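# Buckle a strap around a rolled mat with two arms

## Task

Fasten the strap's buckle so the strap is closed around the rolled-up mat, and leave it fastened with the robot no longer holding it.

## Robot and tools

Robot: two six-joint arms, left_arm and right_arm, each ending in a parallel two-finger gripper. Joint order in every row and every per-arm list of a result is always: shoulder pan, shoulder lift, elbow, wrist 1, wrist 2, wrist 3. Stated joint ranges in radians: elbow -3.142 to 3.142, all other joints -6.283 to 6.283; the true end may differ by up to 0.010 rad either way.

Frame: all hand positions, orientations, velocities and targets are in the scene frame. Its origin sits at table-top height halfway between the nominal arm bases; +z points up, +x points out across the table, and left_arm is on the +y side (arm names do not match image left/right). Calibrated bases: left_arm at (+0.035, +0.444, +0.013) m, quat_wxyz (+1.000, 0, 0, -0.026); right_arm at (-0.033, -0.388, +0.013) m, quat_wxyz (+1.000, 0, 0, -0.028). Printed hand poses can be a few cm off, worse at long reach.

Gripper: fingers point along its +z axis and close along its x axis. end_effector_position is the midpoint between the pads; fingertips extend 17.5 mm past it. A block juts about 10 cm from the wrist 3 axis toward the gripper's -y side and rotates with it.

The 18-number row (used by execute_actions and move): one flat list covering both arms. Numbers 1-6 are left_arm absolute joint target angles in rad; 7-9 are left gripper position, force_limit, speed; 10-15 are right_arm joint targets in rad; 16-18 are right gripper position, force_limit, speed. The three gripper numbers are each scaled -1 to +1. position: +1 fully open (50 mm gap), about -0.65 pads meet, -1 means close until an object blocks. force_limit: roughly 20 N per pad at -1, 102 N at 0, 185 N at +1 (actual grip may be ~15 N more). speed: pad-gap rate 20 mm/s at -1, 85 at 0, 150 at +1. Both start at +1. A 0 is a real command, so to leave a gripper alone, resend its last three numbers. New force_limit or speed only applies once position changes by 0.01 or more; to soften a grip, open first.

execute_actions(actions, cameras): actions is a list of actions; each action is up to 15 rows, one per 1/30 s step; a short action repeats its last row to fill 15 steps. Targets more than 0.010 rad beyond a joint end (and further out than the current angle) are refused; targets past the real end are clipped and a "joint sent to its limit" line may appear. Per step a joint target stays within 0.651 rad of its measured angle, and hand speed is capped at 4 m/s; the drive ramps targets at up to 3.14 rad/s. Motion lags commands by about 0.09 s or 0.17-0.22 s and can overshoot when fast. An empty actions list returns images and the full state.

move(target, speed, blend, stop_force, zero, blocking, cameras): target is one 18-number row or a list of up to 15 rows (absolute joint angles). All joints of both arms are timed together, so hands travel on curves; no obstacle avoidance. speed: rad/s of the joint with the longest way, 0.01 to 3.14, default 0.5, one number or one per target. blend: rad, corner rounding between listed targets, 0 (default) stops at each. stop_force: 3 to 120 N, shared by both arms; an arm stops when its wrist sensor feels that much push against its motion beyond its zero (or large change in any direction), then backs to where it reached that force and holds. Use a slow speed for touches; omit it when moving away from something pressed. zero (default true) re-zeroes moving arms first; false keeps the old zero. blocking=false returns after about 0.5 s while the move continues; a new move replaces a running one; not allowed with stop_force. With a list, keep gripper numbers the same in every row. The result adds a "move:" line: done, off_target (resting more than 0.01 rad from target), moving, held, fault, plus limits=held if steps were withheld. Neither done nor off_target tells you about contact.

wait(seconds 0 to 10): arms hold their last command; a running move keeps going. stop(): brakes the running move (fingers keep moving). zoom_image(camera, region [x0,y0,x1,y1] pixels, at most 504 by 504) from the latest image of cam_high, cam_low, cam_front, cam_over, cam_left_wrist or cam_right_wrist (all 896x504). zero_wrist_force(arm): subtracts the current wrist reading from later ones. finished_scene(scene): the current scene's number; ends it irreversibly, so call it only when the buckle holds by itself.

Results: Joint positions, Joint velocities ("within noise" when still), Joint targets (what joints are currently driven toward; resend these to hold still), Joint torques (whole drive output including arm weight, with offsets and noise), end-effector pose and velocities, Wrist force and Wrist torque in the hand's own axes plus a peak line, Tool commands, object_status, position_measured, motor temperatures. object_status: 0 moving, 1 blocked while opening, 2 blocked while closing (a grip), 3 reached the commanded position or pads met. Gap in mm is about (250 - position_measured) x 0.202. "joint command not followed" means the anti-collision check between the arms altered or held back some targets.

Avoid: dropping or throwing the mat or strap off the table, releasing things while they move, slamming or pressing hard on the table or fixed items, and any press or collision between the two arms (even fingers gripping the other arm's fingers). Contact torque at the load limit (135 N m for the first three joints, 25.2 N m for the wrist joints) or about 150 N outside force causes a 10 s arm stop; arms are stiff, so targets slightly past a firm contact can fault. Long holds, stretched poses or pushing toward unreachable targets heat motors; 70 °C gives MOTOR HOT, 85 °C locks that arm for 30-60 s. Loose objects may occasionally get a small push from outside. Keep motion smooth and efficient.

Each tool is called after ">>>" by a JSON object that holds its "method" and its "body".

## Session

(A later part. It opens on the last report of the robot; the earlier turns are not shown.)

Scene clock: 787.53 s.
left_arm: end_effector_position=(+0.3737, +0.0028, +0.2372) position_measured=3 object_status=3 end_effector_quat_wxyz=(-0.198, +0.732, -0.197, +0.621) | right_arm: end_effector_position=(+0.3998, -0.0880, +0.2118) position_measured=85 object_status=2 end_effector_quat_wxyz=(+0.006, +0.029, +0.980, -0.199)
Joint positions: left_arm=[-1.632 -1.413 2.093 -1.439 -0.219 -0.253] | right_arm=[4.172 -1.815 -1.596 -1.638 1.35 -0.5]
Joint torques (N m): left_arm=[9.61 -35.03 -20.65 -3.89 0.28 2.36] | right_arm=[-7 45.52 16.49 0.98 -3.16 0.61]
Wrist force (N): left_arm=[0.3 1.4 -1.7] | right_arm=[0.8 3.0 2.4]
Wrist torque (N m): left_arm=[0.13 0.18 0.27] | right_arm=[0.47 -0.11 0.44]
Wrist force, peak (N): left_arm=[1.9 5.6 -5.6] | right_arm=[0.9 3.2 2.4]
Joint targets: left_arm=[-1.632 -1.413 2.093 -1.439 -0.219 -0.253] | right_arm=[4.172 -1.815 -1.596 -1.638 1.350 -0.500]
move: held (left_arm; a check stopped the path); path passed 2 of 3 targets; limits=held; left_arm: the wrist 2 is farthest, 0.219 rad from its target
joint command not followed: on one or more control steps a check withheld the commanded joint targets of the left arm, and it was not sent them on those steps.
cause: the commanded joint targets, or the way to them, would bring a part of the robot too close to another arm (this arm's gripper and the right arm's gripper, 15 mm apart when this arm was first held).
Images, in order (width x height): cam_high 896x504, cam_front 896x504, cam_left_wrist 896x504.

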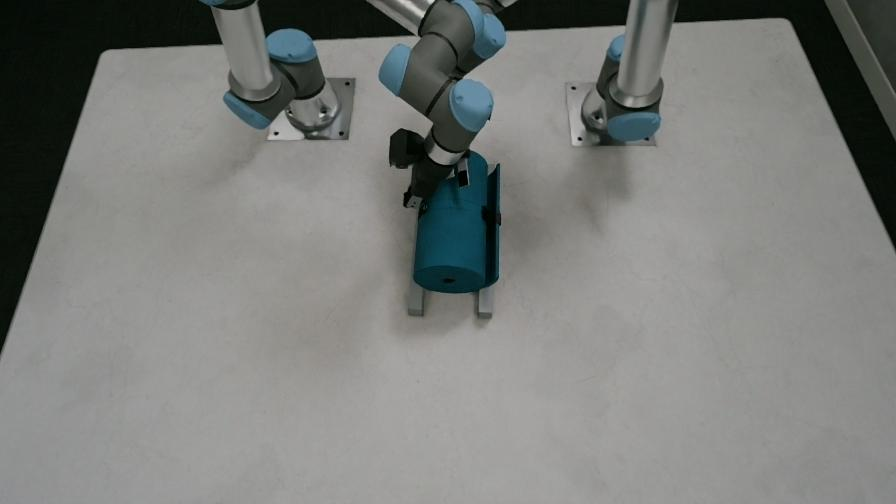

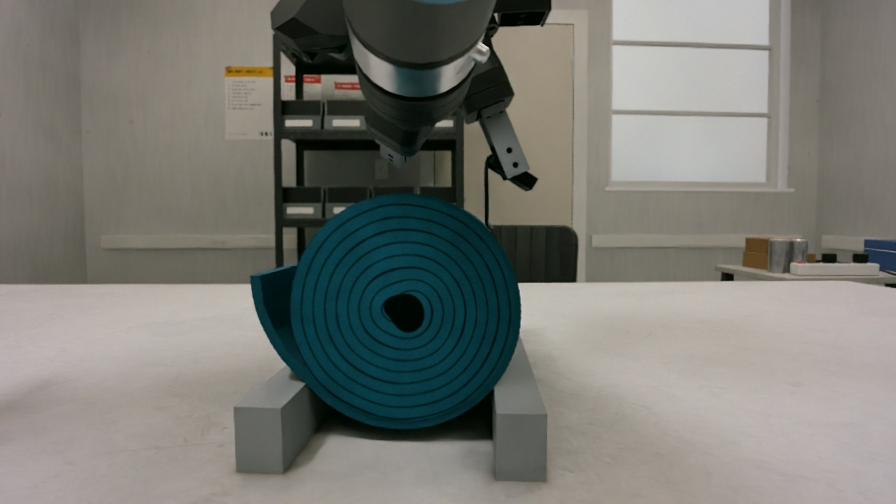

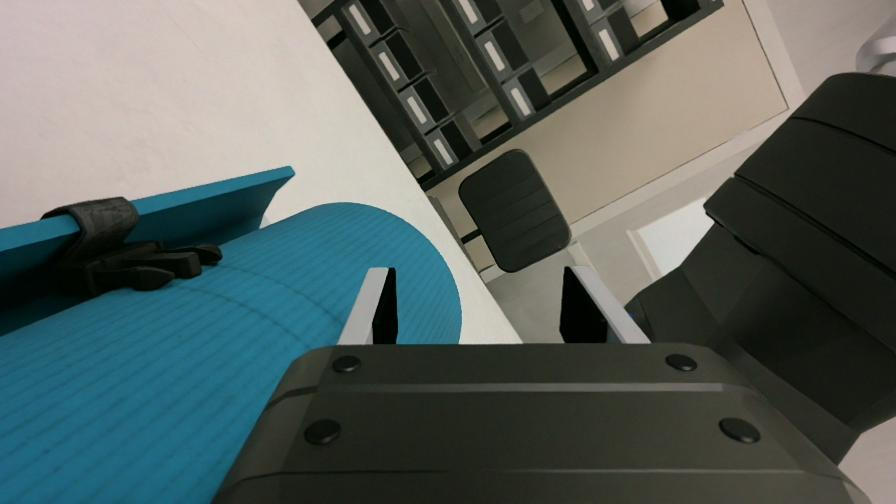

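>>> {"method": "move", "body": {"target": [[-1.632,-1.413,2.093,-1.439,-0.219,-0.253,1,-1,-0.8,3.9204,-1.6443,-2.0605,-0.7707,1.8308,-0.76,-1,-0.7,-1],[-1.7297,-1.226,2.0858,-1.4598,0,0.367,1,-1,-0.8,3.9204,-1.6443,-2.0605,-0.7707,1.8308,-0.76,-1,-0.7,-1]], "speed": 0.4, "cameras": ["cam_front","cam_left_wrist","cam_right_wrist","cam_over"]}}

Scene clock: 806.17 s.
left_arm: end_effector_position=(+0.3235, -0.0843, +0.1957) position_measured=3 object_status=3 end_effector_quat_wxyz=(-0.378, +0.506, -0.494, +0.598) | right_arm: end_effector_position=(+0.3998, -0.0950, +0.1697) position_measured=85 object_status=2 end_effector_quat_wxyz=(-0.005, +0.028, +0.984, +0.174)
Joint positions: left_arm=[-1.73 -1.226 2.086 -1.46 0 0.367] | right_arm=[3.92 -1.644 -2.06 -0.771 1.831 -0.76]
Joint torques (N m): left_arm=[10.66 -41.86 -19.7 -0.88 0.65 0.86] | right_arm=[5.92 14.75 16.63 4.93 2.73 -0.43]
Wrist force (N): left_arm=[0.2 2.6 -1.2] | right_arm=[-0.5 2.0 -1.0]
Wrist torque (N m): left_arm=[0.38 0.25 0.34] | right_arm=[0.30 0.06 -0.07]
Wrist force, peak (N): left_arm=[0.5 3.1 -1.9] | right_arm=[0.9 3.0 2.5]
Joint targets: left_arm=[-1.730 -1.226 2.086 -1.460 0.000 0.367] | right_arm=[3.920 -1.644 -2.060 -0.771 1.831 -0.760]
move: done
Images, in order (width x height): cam_front 896x504, cam_over 896x504, cam_left_wrist 896x504, cam_right_wrist 896x504.

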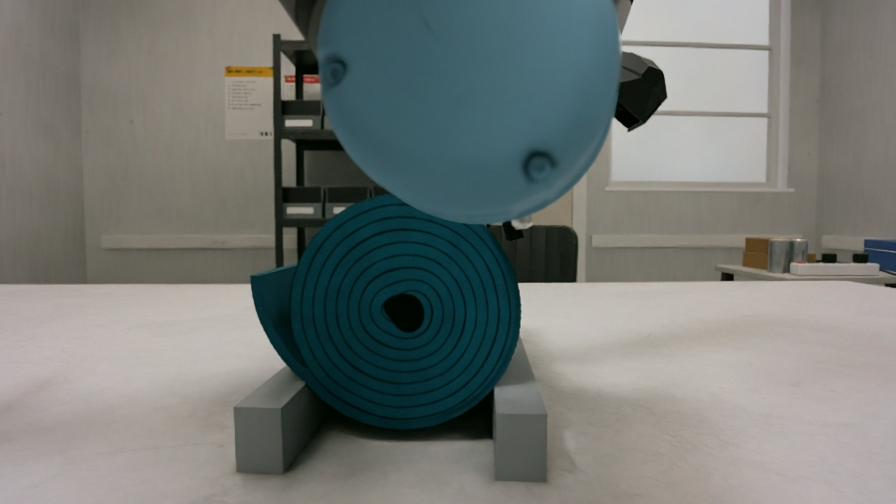

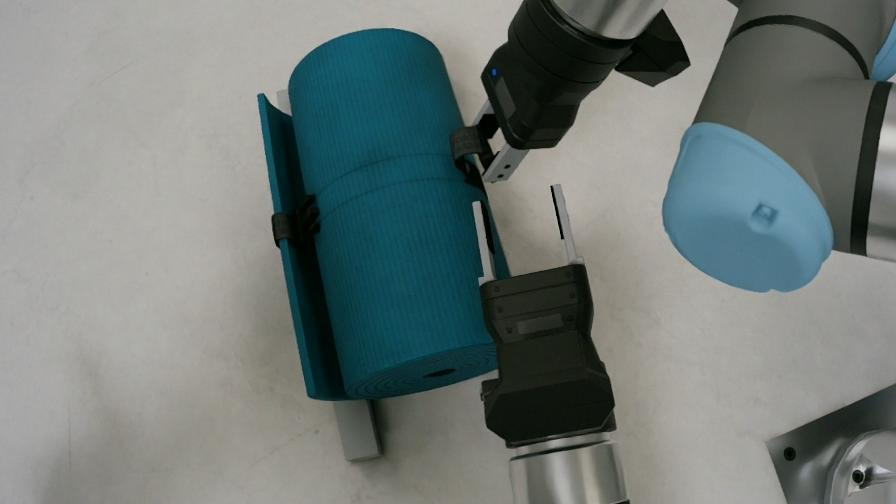

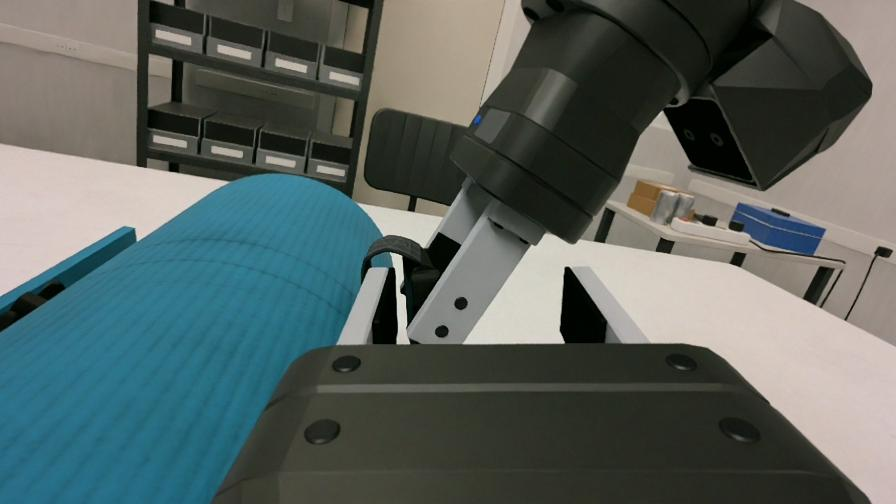

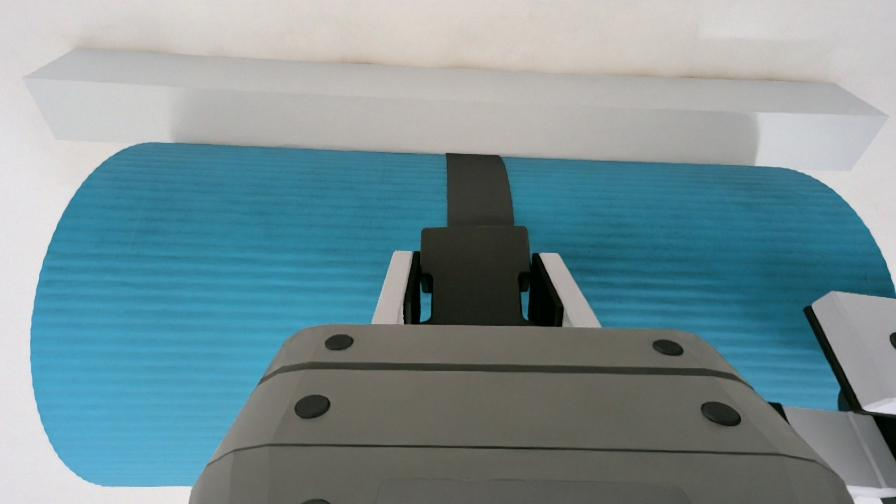

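>>> {"method": "move", "body": {"target": [-1.7132,-1.2378,2.1361,-1.4983,0,-0.971,0.3,-1,-0.3,3.9204,-1.6443,-2.0605,-0.7707,1.8308,-0.76,-1,-0.7,-1], "speed": 0.4, "cameras": ["cam_left_wrist"]}}

>>> {"method": "zoom_image", "body": {"camera": "cam_left_wrist", "region": [300, 100, 700, 350]}}

Scene clock: 835.90 s.
left_arm: end_effector_position=(+0.3331, -0.0736, +0.1950) position_measured=107 object_status=3 end_effector_quat_wxyz=(+0.084, +0.692, -0.082, +0.712) | right_arm: end_effector_position=(+0.3998, -0.0950, +0.1697) position_measured=85 object_status=2 end_effector_quat_wxyz=(-0.005, +0.028, +0.984, +0.174)
Joint positions: left_arm=[-1.713 -1.238 2.136 -1.498 0.049 -0.971] | right_arm=[3.92 -1.644 -2.061 -0.771 1.831 -0.76]
Joint torques (N m): left_arm=[7.64 14.19 12.91 4.43 -9.86 -2.13] | right_arm=[6.29 15.03 15.85 4.86 2.76 -0.42]
Wrist force (N): left_arm=[114.5 9.4 -1.6] | right_arm=[-0.6 2.1 -1.1]
Wrist torque (N m): left_arm=[0.72 -8.49 1.70] | right_arm=[0.32 0.07 -0.07]
Wrist force, peak (N): left_arm=[123.1 -67.1 -22.5] | right_arm=[-0.8 2.1 -1.1]
Joint targets: left_arm=[-1.713 -1.238 2.136 -1.498 0.000 -0.971] | right_arm=[3.920 -1.644 -2.060 -0.771 1.831 -0.760]
move: off_target (left_arm); left_arm: the wrist 2 is farthest, 0.049 rad from its target
Images, in order (width x height): cam_left_wrist 896x504.

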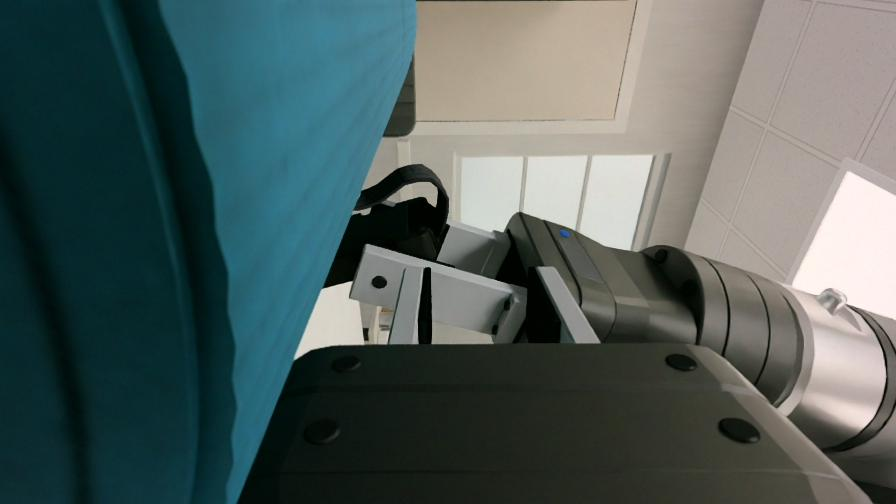

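Scaled by 1.260.

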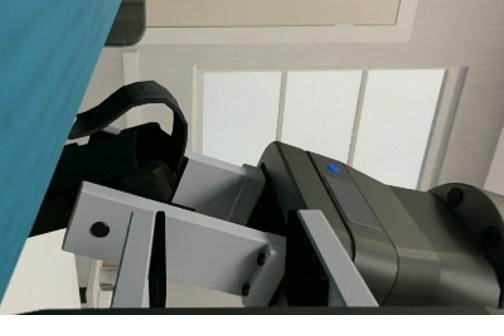

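>>> {"method": "move", "body": {"target": [-1.713,-1.36,2.136,-1.376,0.02,-0.971,0.3,-1,-0.3,3.9204,-1.6443,-2.0605,-0.7707,1.8308,-0.76,-1,-0.7,-1], "speed": 0.15, "cameras": ["all"]}}

Scene clock: 877.57 s.
left_arm: end_effector_position=(+0.3374, -0.0535, +0.2368) position_measured=107 object_status=3 end_effector_quat_wxyz=(+0.075, +0.699, -0.074, +0.707) | right_arm: end_effector_position=(+0.3998, -0.0950, +0.1697) position_measured=85 object_status=2 end_effector_quat_wxyz=(-0.005, +0.028, +0.984, +0.174)
Joint positions: left_arm=[-1.713 -1.36 2.136 -1.376 0.02 -0.971] | right_arm=[3.92 -1.644 -2.06 -0.771 1.831 -0.76]
Joint torques (N m): left_arm=[9.33 -22.28 -24.86 -3.94 -0.08 2.43] | right_arm=[5.82 14.84 16.06 4.82 2.71 -0.45]
Wrist force (N): left_arm=[-1.1 -0.6 -1.0] | right_arm=[-0.6 2.0 -0.9]
Wrist torque (N m): left_arm=[-0.20 0.45 0.11] | right_arm=[0.30 0.07 -0.07]
Wrist force, peak (N): left_arm=[114.6 9.3 -1.6] | right_arm=[-0.7 2.2 -1.0]
Joint targets: left_arm=[-1.713 -1.360 2.136 -1.376 0.020 -0.971] | right_arm=[3.920 -1.644 -2.060 -0.771 1.831 -0.760]
move: done

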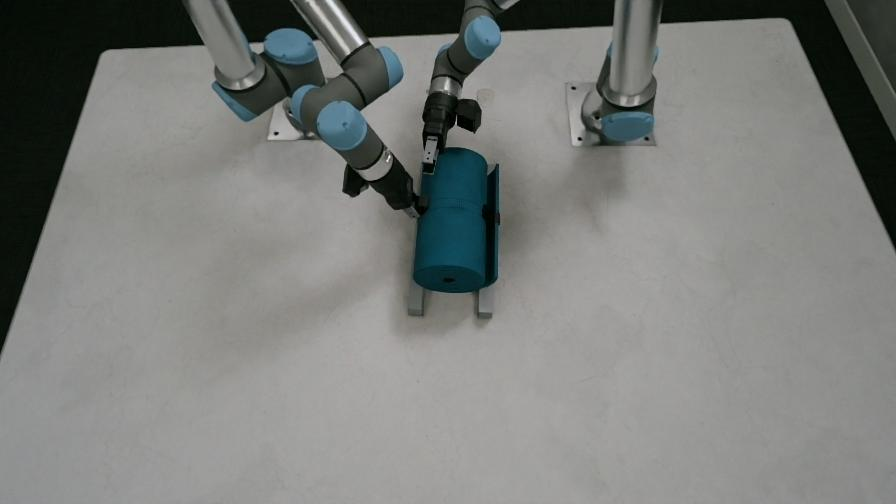

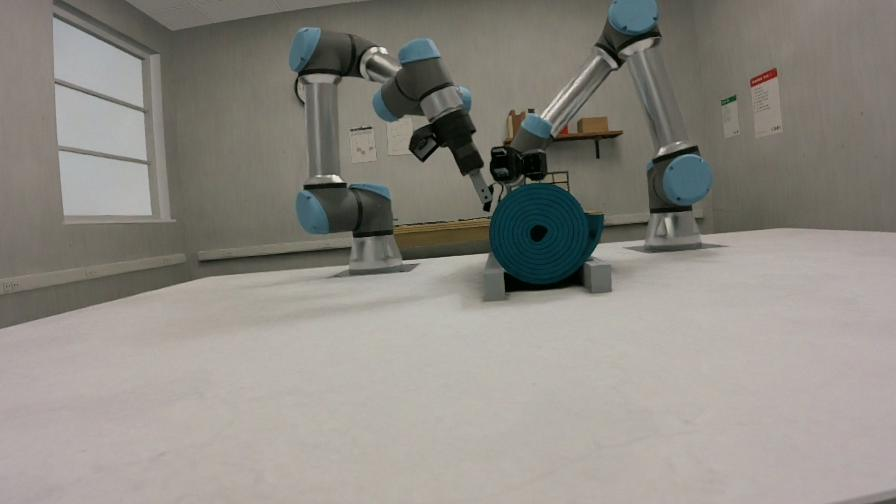

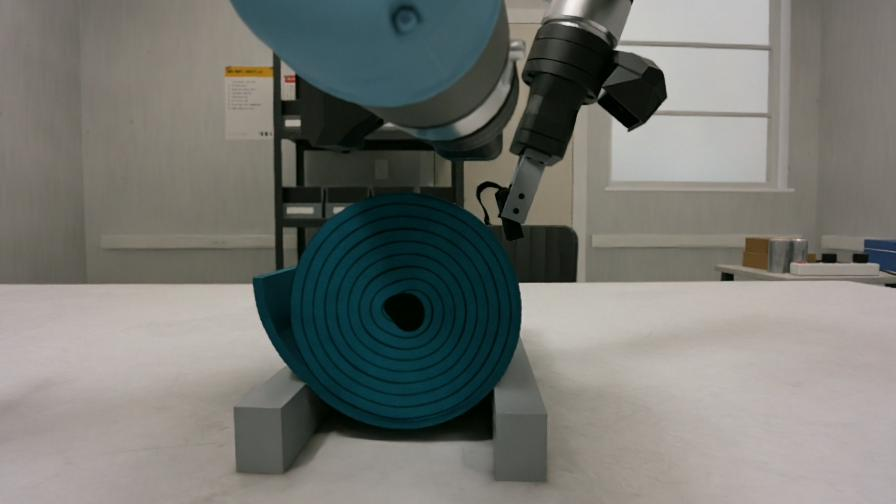

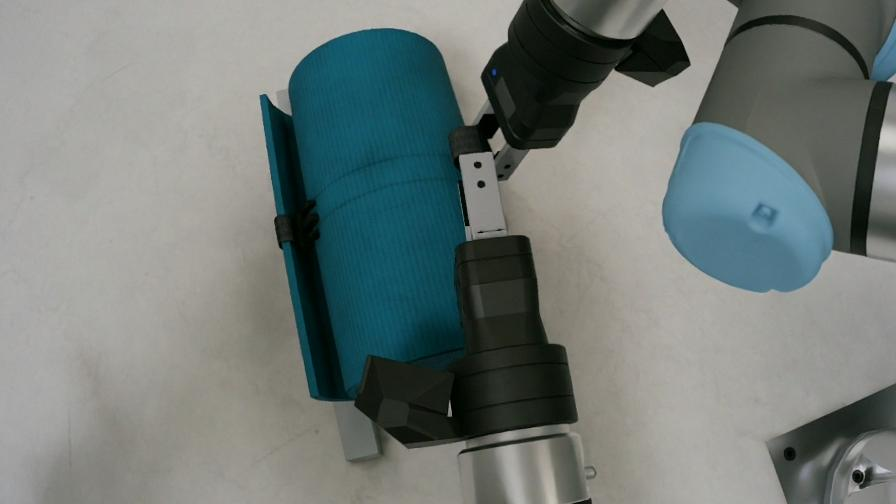

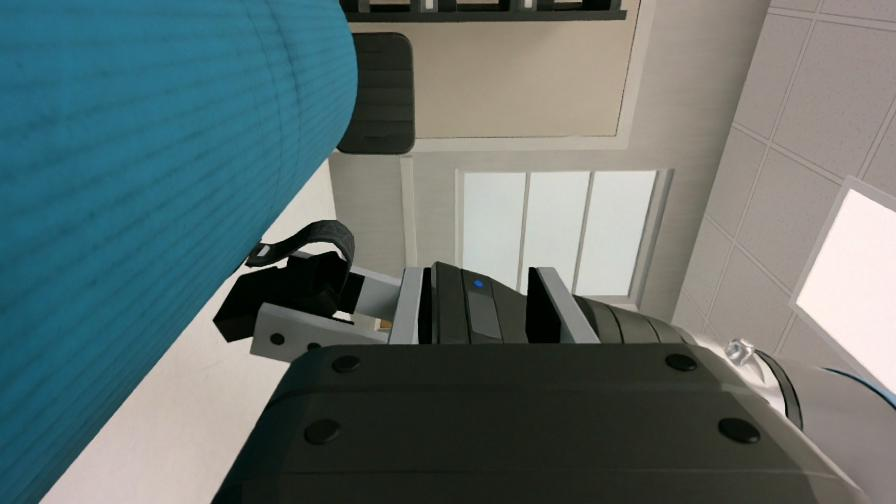

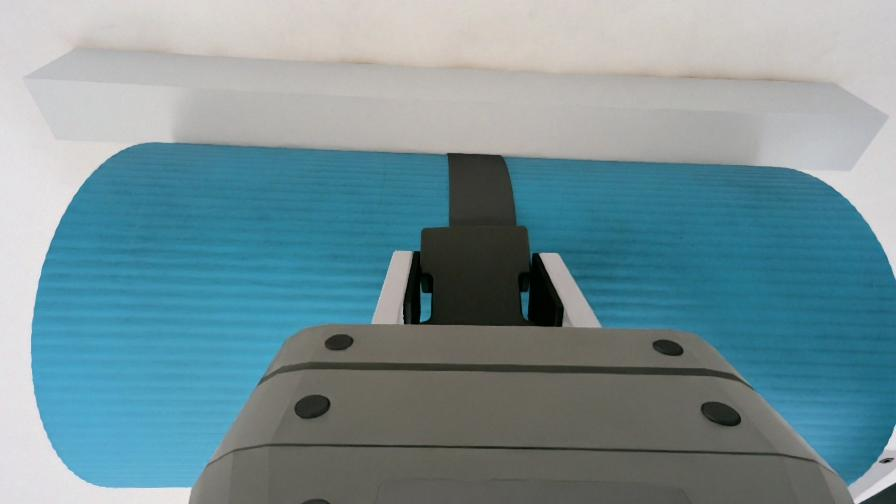

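>>> {"method": "move", "body": {"target": [-1.713,-1.36,2.136,-1.376,0.02,-0.971,-1,-1,-0.3,3.6345,-1.8793,-2.2881,0.0377,2.438,-0.798,-1,-0.7,-1], "speed": 0.3, "cameras": []}}

>>> {"method": "move", "body": {"target": [-1.713,-1.36,2.136,-1.376,0.02,-0.971,-1,-1,-0.3,3.6839,-1.94,-2.2799,0.1368,2.4098,-0.736,-1,-0.7,-1], "speed": 0.05, "stop_force": 25, "cameras": ["cam_front","cam_left_wrist","cam_right_wrist"]}}

>>> {"method": "zoom_image", "body": {"camera": "cam_front", "region": [400, 140, 600, 280]}}

Scene clock: 924.03 s.
left_arm: end_effector_position=(+0.3374, -0.0534, +0.2367) position_measured=251 object_status=3 end_effector_quat_wxyz=(+0.075, +0.699, -0.074, +0.707) | right_arm: end_effector_position=(+0.3997, -0.1149, +0.1595) position_measured=85 object_status=2 end_effector_quat_wxyz=(-0.014, +0.027, +0.877, +0.479)
Joint positions: left_arm=[-1.713 -1.36 2.136 -1.376 0.02 -0.971] | right_arm=[3.634 -1.879 -2.288 0.037 2.438 -0.798]
Joint torques (N m): left_arm=[-2.94 -20.89 -19.47 -0.04 -0.15 2.24] | right_arm=[3.79 37.89 22.83 4.25 -0.41 0.89]
Wrist force (N): left_arm=[-1.2 -0.6 -0.8] | right_arm=[-1.6 0.7 -0.1]
Wrist torque (N m): left_arm=[-0.20 0.48 0.11] | right_arm=[0.17 0.45 -0.34]
Wrist force, peak (N): left_arm=[-1.2 -0.6 -1.0] | right_arm=[8.3 -8.6 -30.1]
Joint targets: left_arm=[-1.713 -1.360 2.136 -1.376 0.020 -0.971] | right_arm=[3.635 -1.879 -2.288 0.038 2.438 -0.798]
move: done
No camera images: "cameras" was empty.

Scene clock: 926.40 s.
left_arm: end_effector_position=(+0.3374, -0.0534, +0.2367) position_measured=251 object_status=3 end_effector_quat_wxyz=(+0.075, +0.699, -0.074, +0.707) | right_arm: end_effector_position=(+0.4001, -0.0993, +0.1496) position_measured=85 object_status=2 end_effector_quat_wxyz=(-0.014, +0.027, +0.877, +0.479)
Joint positions: left_arm=[-1.713 -1.36 2.136 -1.376 0.02 -0.971] | right_arm=[3.668 -1.92 -2.283 0.105 2.419 -0.756]
Joint torques (N m): left_arm=[-3.73 -20.89 -17.91 -0.14 -0.31 2.33] | right_arm=[-1.84 36.15 4.66 4.54 4.32 0.65]
Wrist force (N): left_arm=[-0.9 -0.6 -0.9] | right_arm=[0.4 -1.7 -15.0]
Wrist torque (N m): left_arm=[-0.19 0.43 0.11] | right_arm=[0.37 0.32 -0.27]
Wrist force, peak (N): left_arm=[-1.1 -0.9 -1.0] | right_arm=[1.8 1.3 -29.4]
Joint targets: left_arm=[-1.713 -1.360 2.136 -1.376 0.020 -0.971] | right_arm=[3.668 -1.920 -2.283 0.105 2.419 -0.756]
move: contact (right_arm); right_arm: the wrist 1 is farthest, 0.032 rad from its target
Images, in order (width x height): cam_front 896x504, cam_left_wrist 896x504, cam_right_wrist 896x504.

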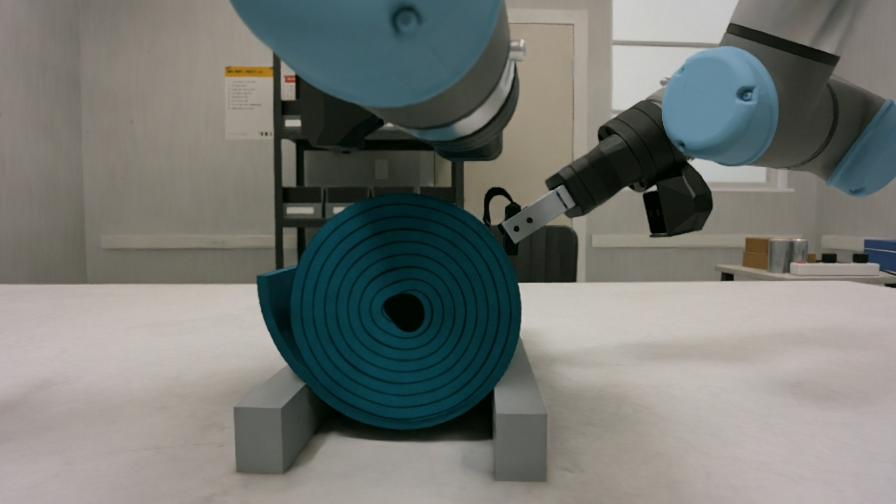

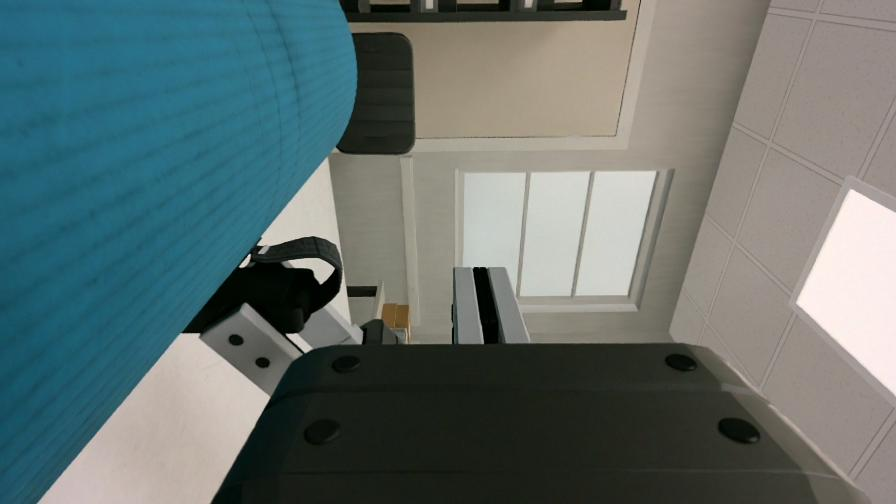

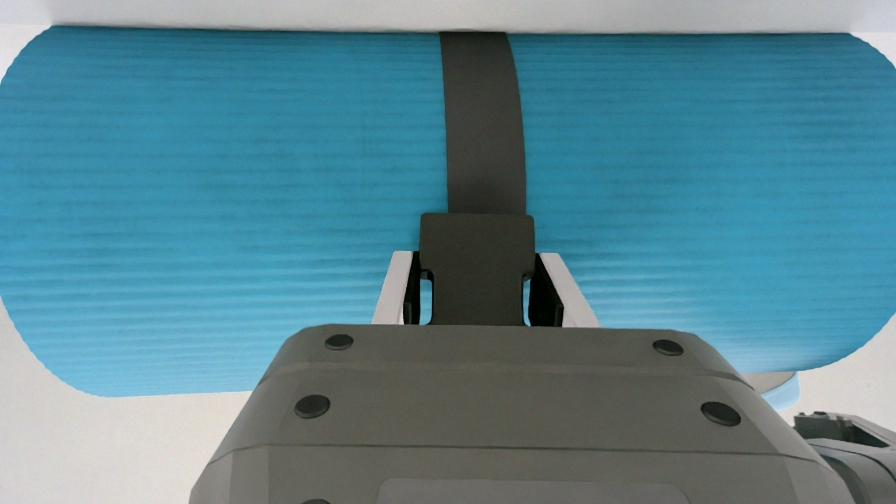

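Scaled by 2.520.

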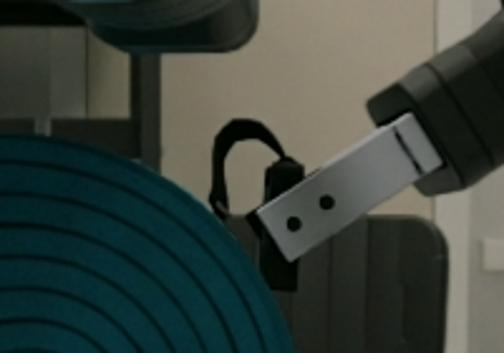

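>>> {"method": "move", "body": {"target": [-1.713,-1.36,2.136,-1.376,0.02,-0.971,-1,-1,-0.3,3.9169,-1.5786,-1.9953,-1.0724,1.646,-0.789,-1,-0.7,-1], "speed": 0.25, "stop_force": 38, "cameras": ["cam_front","cam_left_wrist","cam_right_wrist"]}}

>>> {"method": "zoom_image", "body": {"camera": "cam_front", "region": [400, 140, 600, 280]}}

Scene clock: 948.33 s.
left_arm: end_effector_position=(+0.3374, -0.0534, +0.2367) position_measured=251 object_status=3 end_effector_quat_wxyz=(+0.075, +0.699, -0.074, +0.707) | right_arm: end_effector_position=(+0.4138, -0.0945, +0.1421) position_measured=85 object_status=2 end_effector_quat_wxyz=(-0.018, +0.046, +0.911, +0.409)
Joint positions: left_arm=[-1.713 -1.36 2.136 -1.376 0.02 -0.971] | right_arm=[3.714 -1.856 -2.229 -0.116 2.274 -0.762]
Joint torques (N m): left_arm=[-4.49 -21.32 -14.25 -0.16 -0.16 2.04] | right_arm=[18.01 23.63 25.04 0.31 -2.66 1.07]
Wrist force (N): left_arm=[-1.0 -0.7 -1.0] | right_arm=[11.3 -3.1 -46.3]
Wrist torque (N m): left_arm=[-0.21 0.44 0.10] | right_arm=[-0.01 -0.15 -0.52]
Wrist force, peak (N): left_arm=[-1.0 -0.7 -1.2] | right_arm=[26.8 -0.8 -54.2]
Joint targets: left_arm=[-1.713 -1.360 2.136 -1.376 0.020 -0.971] | right_arm=[3.714 -1.856 -2.229 -0.116 2.274 -0.762]
move: contact (right_arm); right_arm: the wrist 1 is farthest, 0.957 rad from its target
Images, in order (width x height): cam_front 896x504, cam_left_wrist 896x504, cam_right_wrist 896x504.

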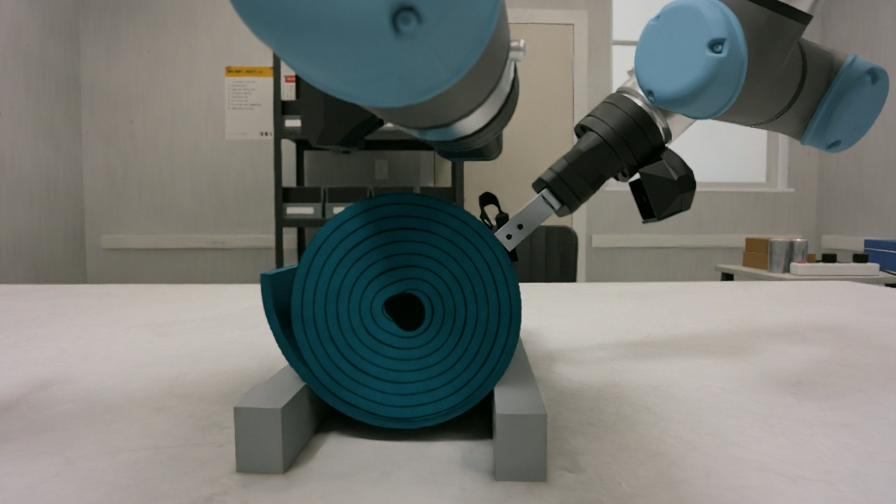

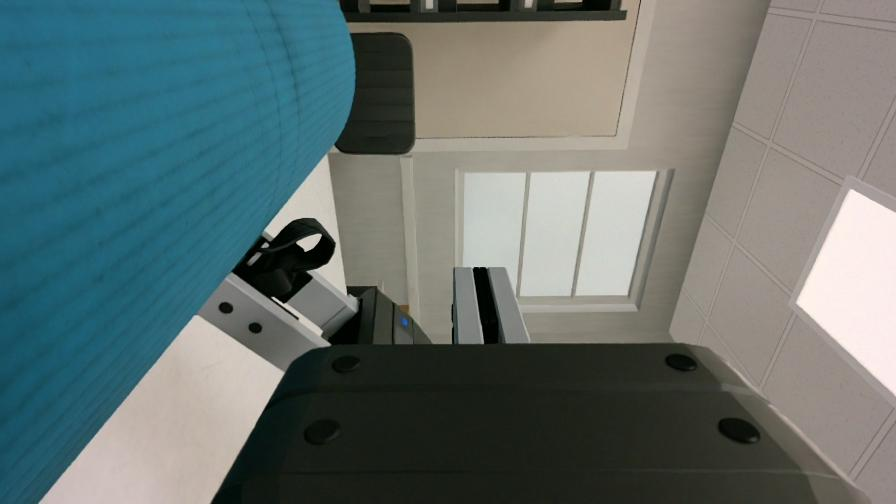

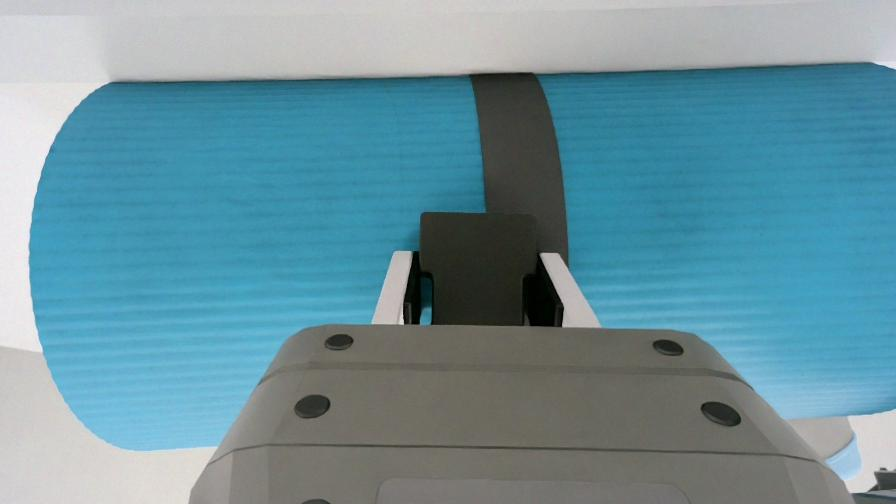

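Scaled by 2.520.

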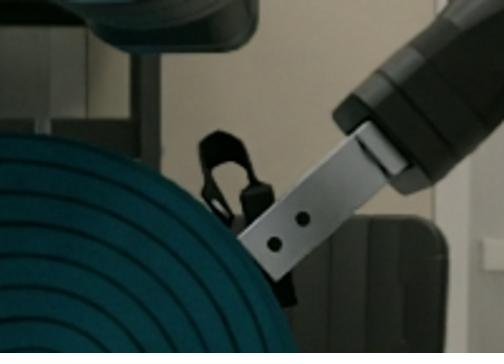

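>>> {"method": "move", "body": {"target": [[-1.713,-1.36,2.136,-1.376,0.02,-0.971,-1,-1,-0.3,3.6345,-1.8793,-2.2881,0.0377,2.438,-0.798,-1,-0.7,-1]], "speed": 0.2}}

>>> {"method": "move", "body": {"target": [-1.713,-1.36,2.136,-1.376,0.02,-0.971,-1,-1,-0.3,3.9169,-1.5786,-1.9953,-1.0724,1.646,-0.789,-1,-0.7,-1], "speed": 0.25, "stop_force": 38, "cameras": ["cam_front","cam_left_wrist","cam_right_wrist"]}}

>>> {"method": "zoom_image", "body": {"camera": "cam_front", "region": [400, 140, 600, 280]}}

Scene clock: 954.73 s.
left_arm: end_effector_position=(+0.3374, -0.0534, +0.2367) position_measured=251 object_status=3 end_effector_quat_wxyz=(+0.075, +0.699, -0.074, +0.707) | right_arm: end_effector_position=(+0.3997, -0.1149, +0.1595) position_measured=85 object_status=2 end_effector_quat_wxyz=(-0.014, +0.027, +0.877, +0.479)
Joint positions: left_arm=[-1.713 -1.36 2.136 -1.376 0.02 -0.971] | right_arm=[3.634 -1.879 -2.288 0.038 2.438 -0.798]
Joint torques (N m): left_arm=[-4.03 -20.91 -14.79 -0.04 -0.13 1.89] | right_arm=[4.62 37.9 23.13 3.14 -0.62 1.13]
Wrist force (N): left_arm=[-0.7 -0.7 -0.8] | right_arm=[-0.8 0.1 -0.3]
Wrist torque (N m): left_arm=[-0.20 0.40 0.11] | right_arm=[0.08 0.32 -0.33]
Wrist force, peak (N): left_arm=[-1.1 -0.8 -1.0] | right_arm=[11.4 -3.0 -46.4]
Joint targets: left_arm=[-1.713 -1.360 2.136 -1.376 0.020 -0.971] | right_arm=[3.635 -1.879 -2.288 0.038 2.438 -0.798]
move: done

Scene clock: 960.27 s.
left_arm: end_effector_position=(+0.3374, -0.0534, +0.2367) position_measured=251 object_status=3 end_effector_quat_wxyz=(+0.075, +0.699, -0.074, +0.707) | right_arm: end_effector_position=(+0.3998, -0.1600, +0.1846) position_measured=85 object_status=2 end_effector_quat_wxyz=(-0.001, +0.030, +0.998, +0.050)
Joint positions: left_arm=[-1.713 -1.36 2.136 -1.376 0.02 -0.971] | right_arm=[3.917 -1.579 -1.995 -1.072 1.646 -0.789]
Joint torques (N m): left_arm=[-3.59 -21.45 -14.1 -0.05 -0.13 1.88] | right_arm=[-10.94 15.72 14.09 1.63 -3.47 0.28]
Wrist force (N): left_arm=[-1.0 -0.8 -0.8] | right_arm=[2.4 11.9 6.2]
Wrist torque (N m): left_arm=[-0.22 0.44 0.11] | right_arm=[0.63 -0.11 0.00]
Wrist force, peak (N): left_arm=[-1.1 -0.9 -0.9] | right_arm=[2.4 12.6 6.5]
Joint targets: left_arm=[-1.713 -1.360 2.136 -1.376 0.020 -0.971] | right_arm=[3.917 -1.579 -1.995 -1.072 1.646 -0.789]
move: done
Images, in order (width x height): cam_front 896x504, cam_left_wrist 896x504, cam_right_wrist 896x504.

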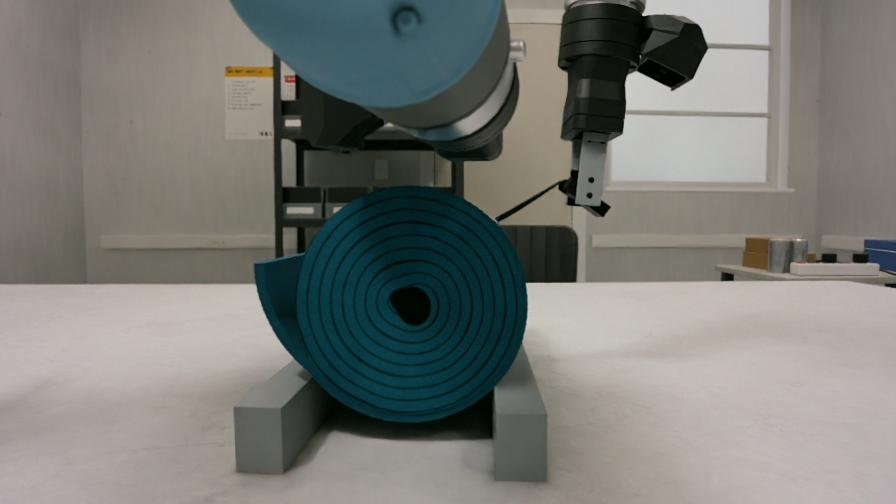

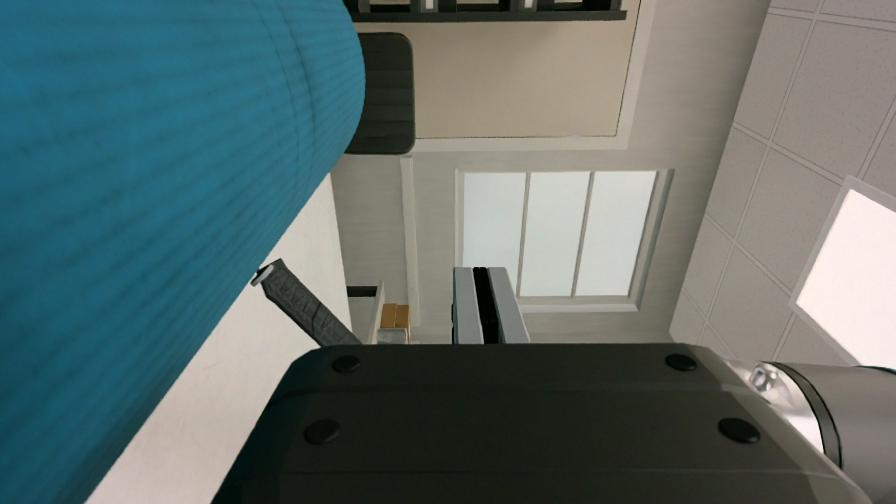

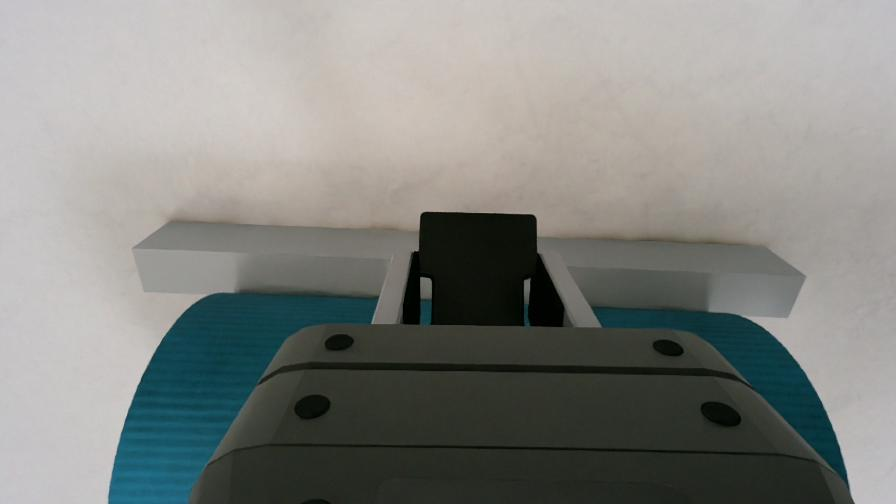

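Scaled by 2.520.

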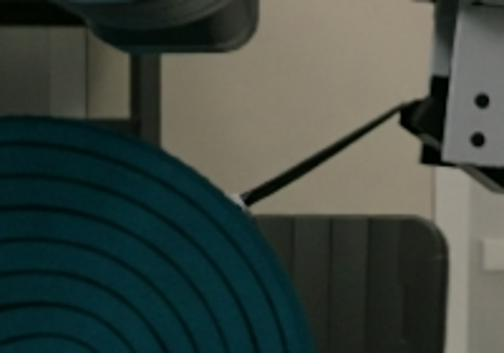

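>>> {"method": "move", "body": {"target": [[-1.713,-1.36,2.136,-1.376,0.0,0.5,-1,-1,-0.3,3.9169,-1.5786,-1.9953,-1.0724,1.646,-0.789,-1,-0.7,-1],[-1.716,-0.929,1.8145,-1.4855,0,0.6,-1,-1,-0.3,3.9169,-1.5786,-1.9953,-1.0724,1.646,-0.789,-1,-0.7,-1],[-1.588,-0.8656,1.6856,-1.42,0,0.6,-1,-1,-0.3,3.9169,-1.5786,-1.9953,-1.0724,1.646,-0.789,-1,-0.7,-1]], "speed": [0.8,0.4,0.2], "blend": [0.2,0,0], "cameras": ["cam_front","cam_left_wrist","cam_over"]}}

>>> {"method": "zoom_image", "body": {"camera": "cam_front", "region": [450, 120, 690, 290]}}

Scene clock: 982.97 s.
left_arm: end_effector_position=(+0.3853, -0.1814, +0.1297) position_measured=251 object_status=3 end_effector_quat_wxyz=(+0.482, -0.482, +0.517, -0.517) | right_arm: end_effector_position=(+0.3998, -0.1600, +0.1846) position_measured=85 object_status=2 end_effector_quat_wxyz=(-0.001, +0.030, +0.998, +0.050)
Joint positions: left_arm=[-1.588 -0.866 1.686 -1.42 0 0.6] | right_arm=[3.917 -1.579 -1.995 -1.072 1.646 -0.789]
Joint torques (N m): left_arm=[-2.36 -57.08 -13.02 -4.14 2.65 -2.38] | right_arm=[-0.92 18.64 18.13 4.08 -4.28 -0.33]
Wrist force (N): left_arm=[-0.9 2.1 -1.3] | right_arm=[2.2 11.0 5.5]
Wrist torque (N m): left_arm=[0.32 0.41 0.23] | right_arm=[0.61 -0.10 0.00]
Wrist force, peak (N): left_arm=[0.6 4.1 -1.0] | right_arm=[2.3 11.8 6.1]
Joint targets: left_arm=[-1.588 -0.866 1.686 -1.420 0.000 0.600] | right_arm=[3.917 -1.579 -1.995 -1.072 1.646 -0.789]
move: done
Images, in order (width x height): cam_front 896x504, cam_over 896x504, cam_left_wrist 896x504.

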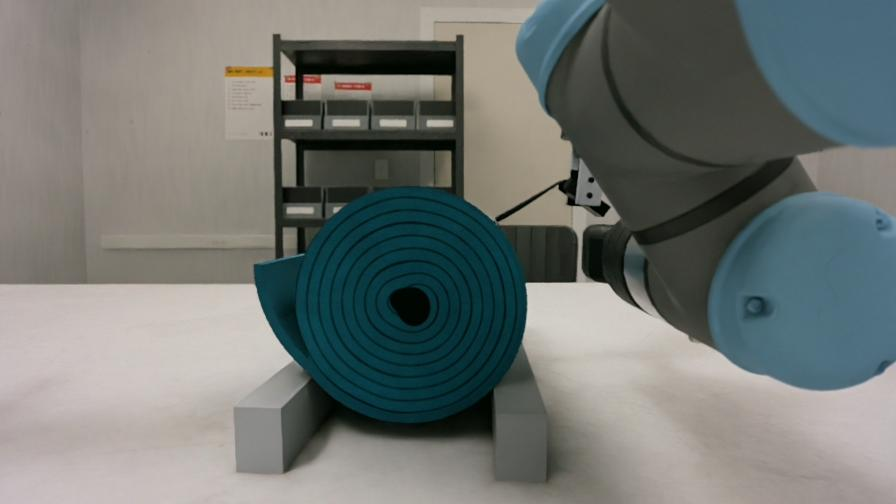

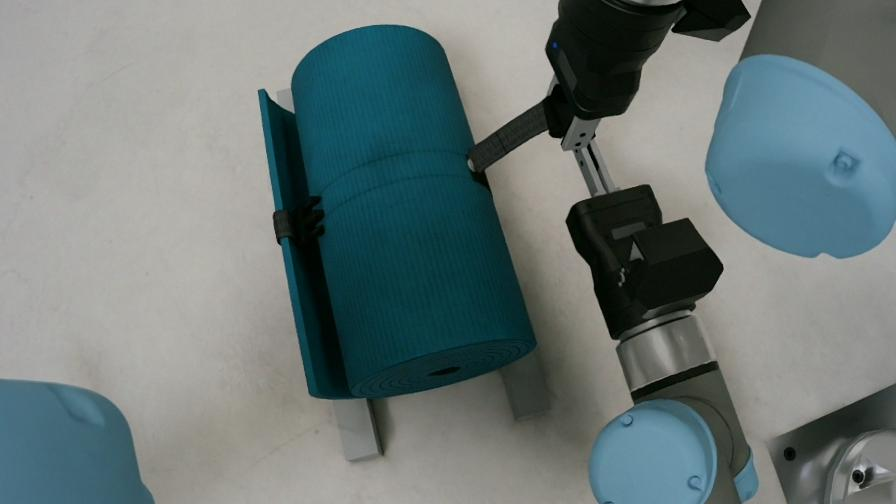

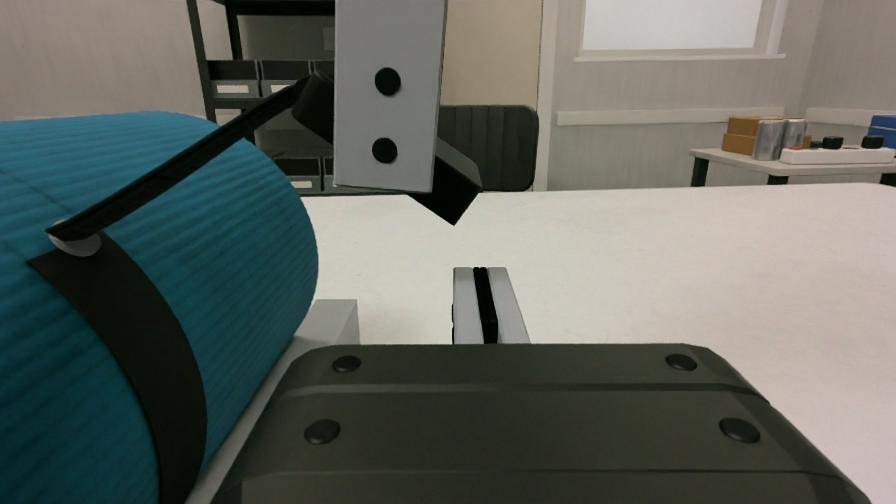

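Scaled by 2.100.

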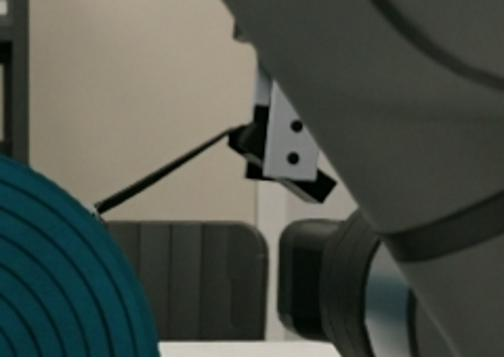

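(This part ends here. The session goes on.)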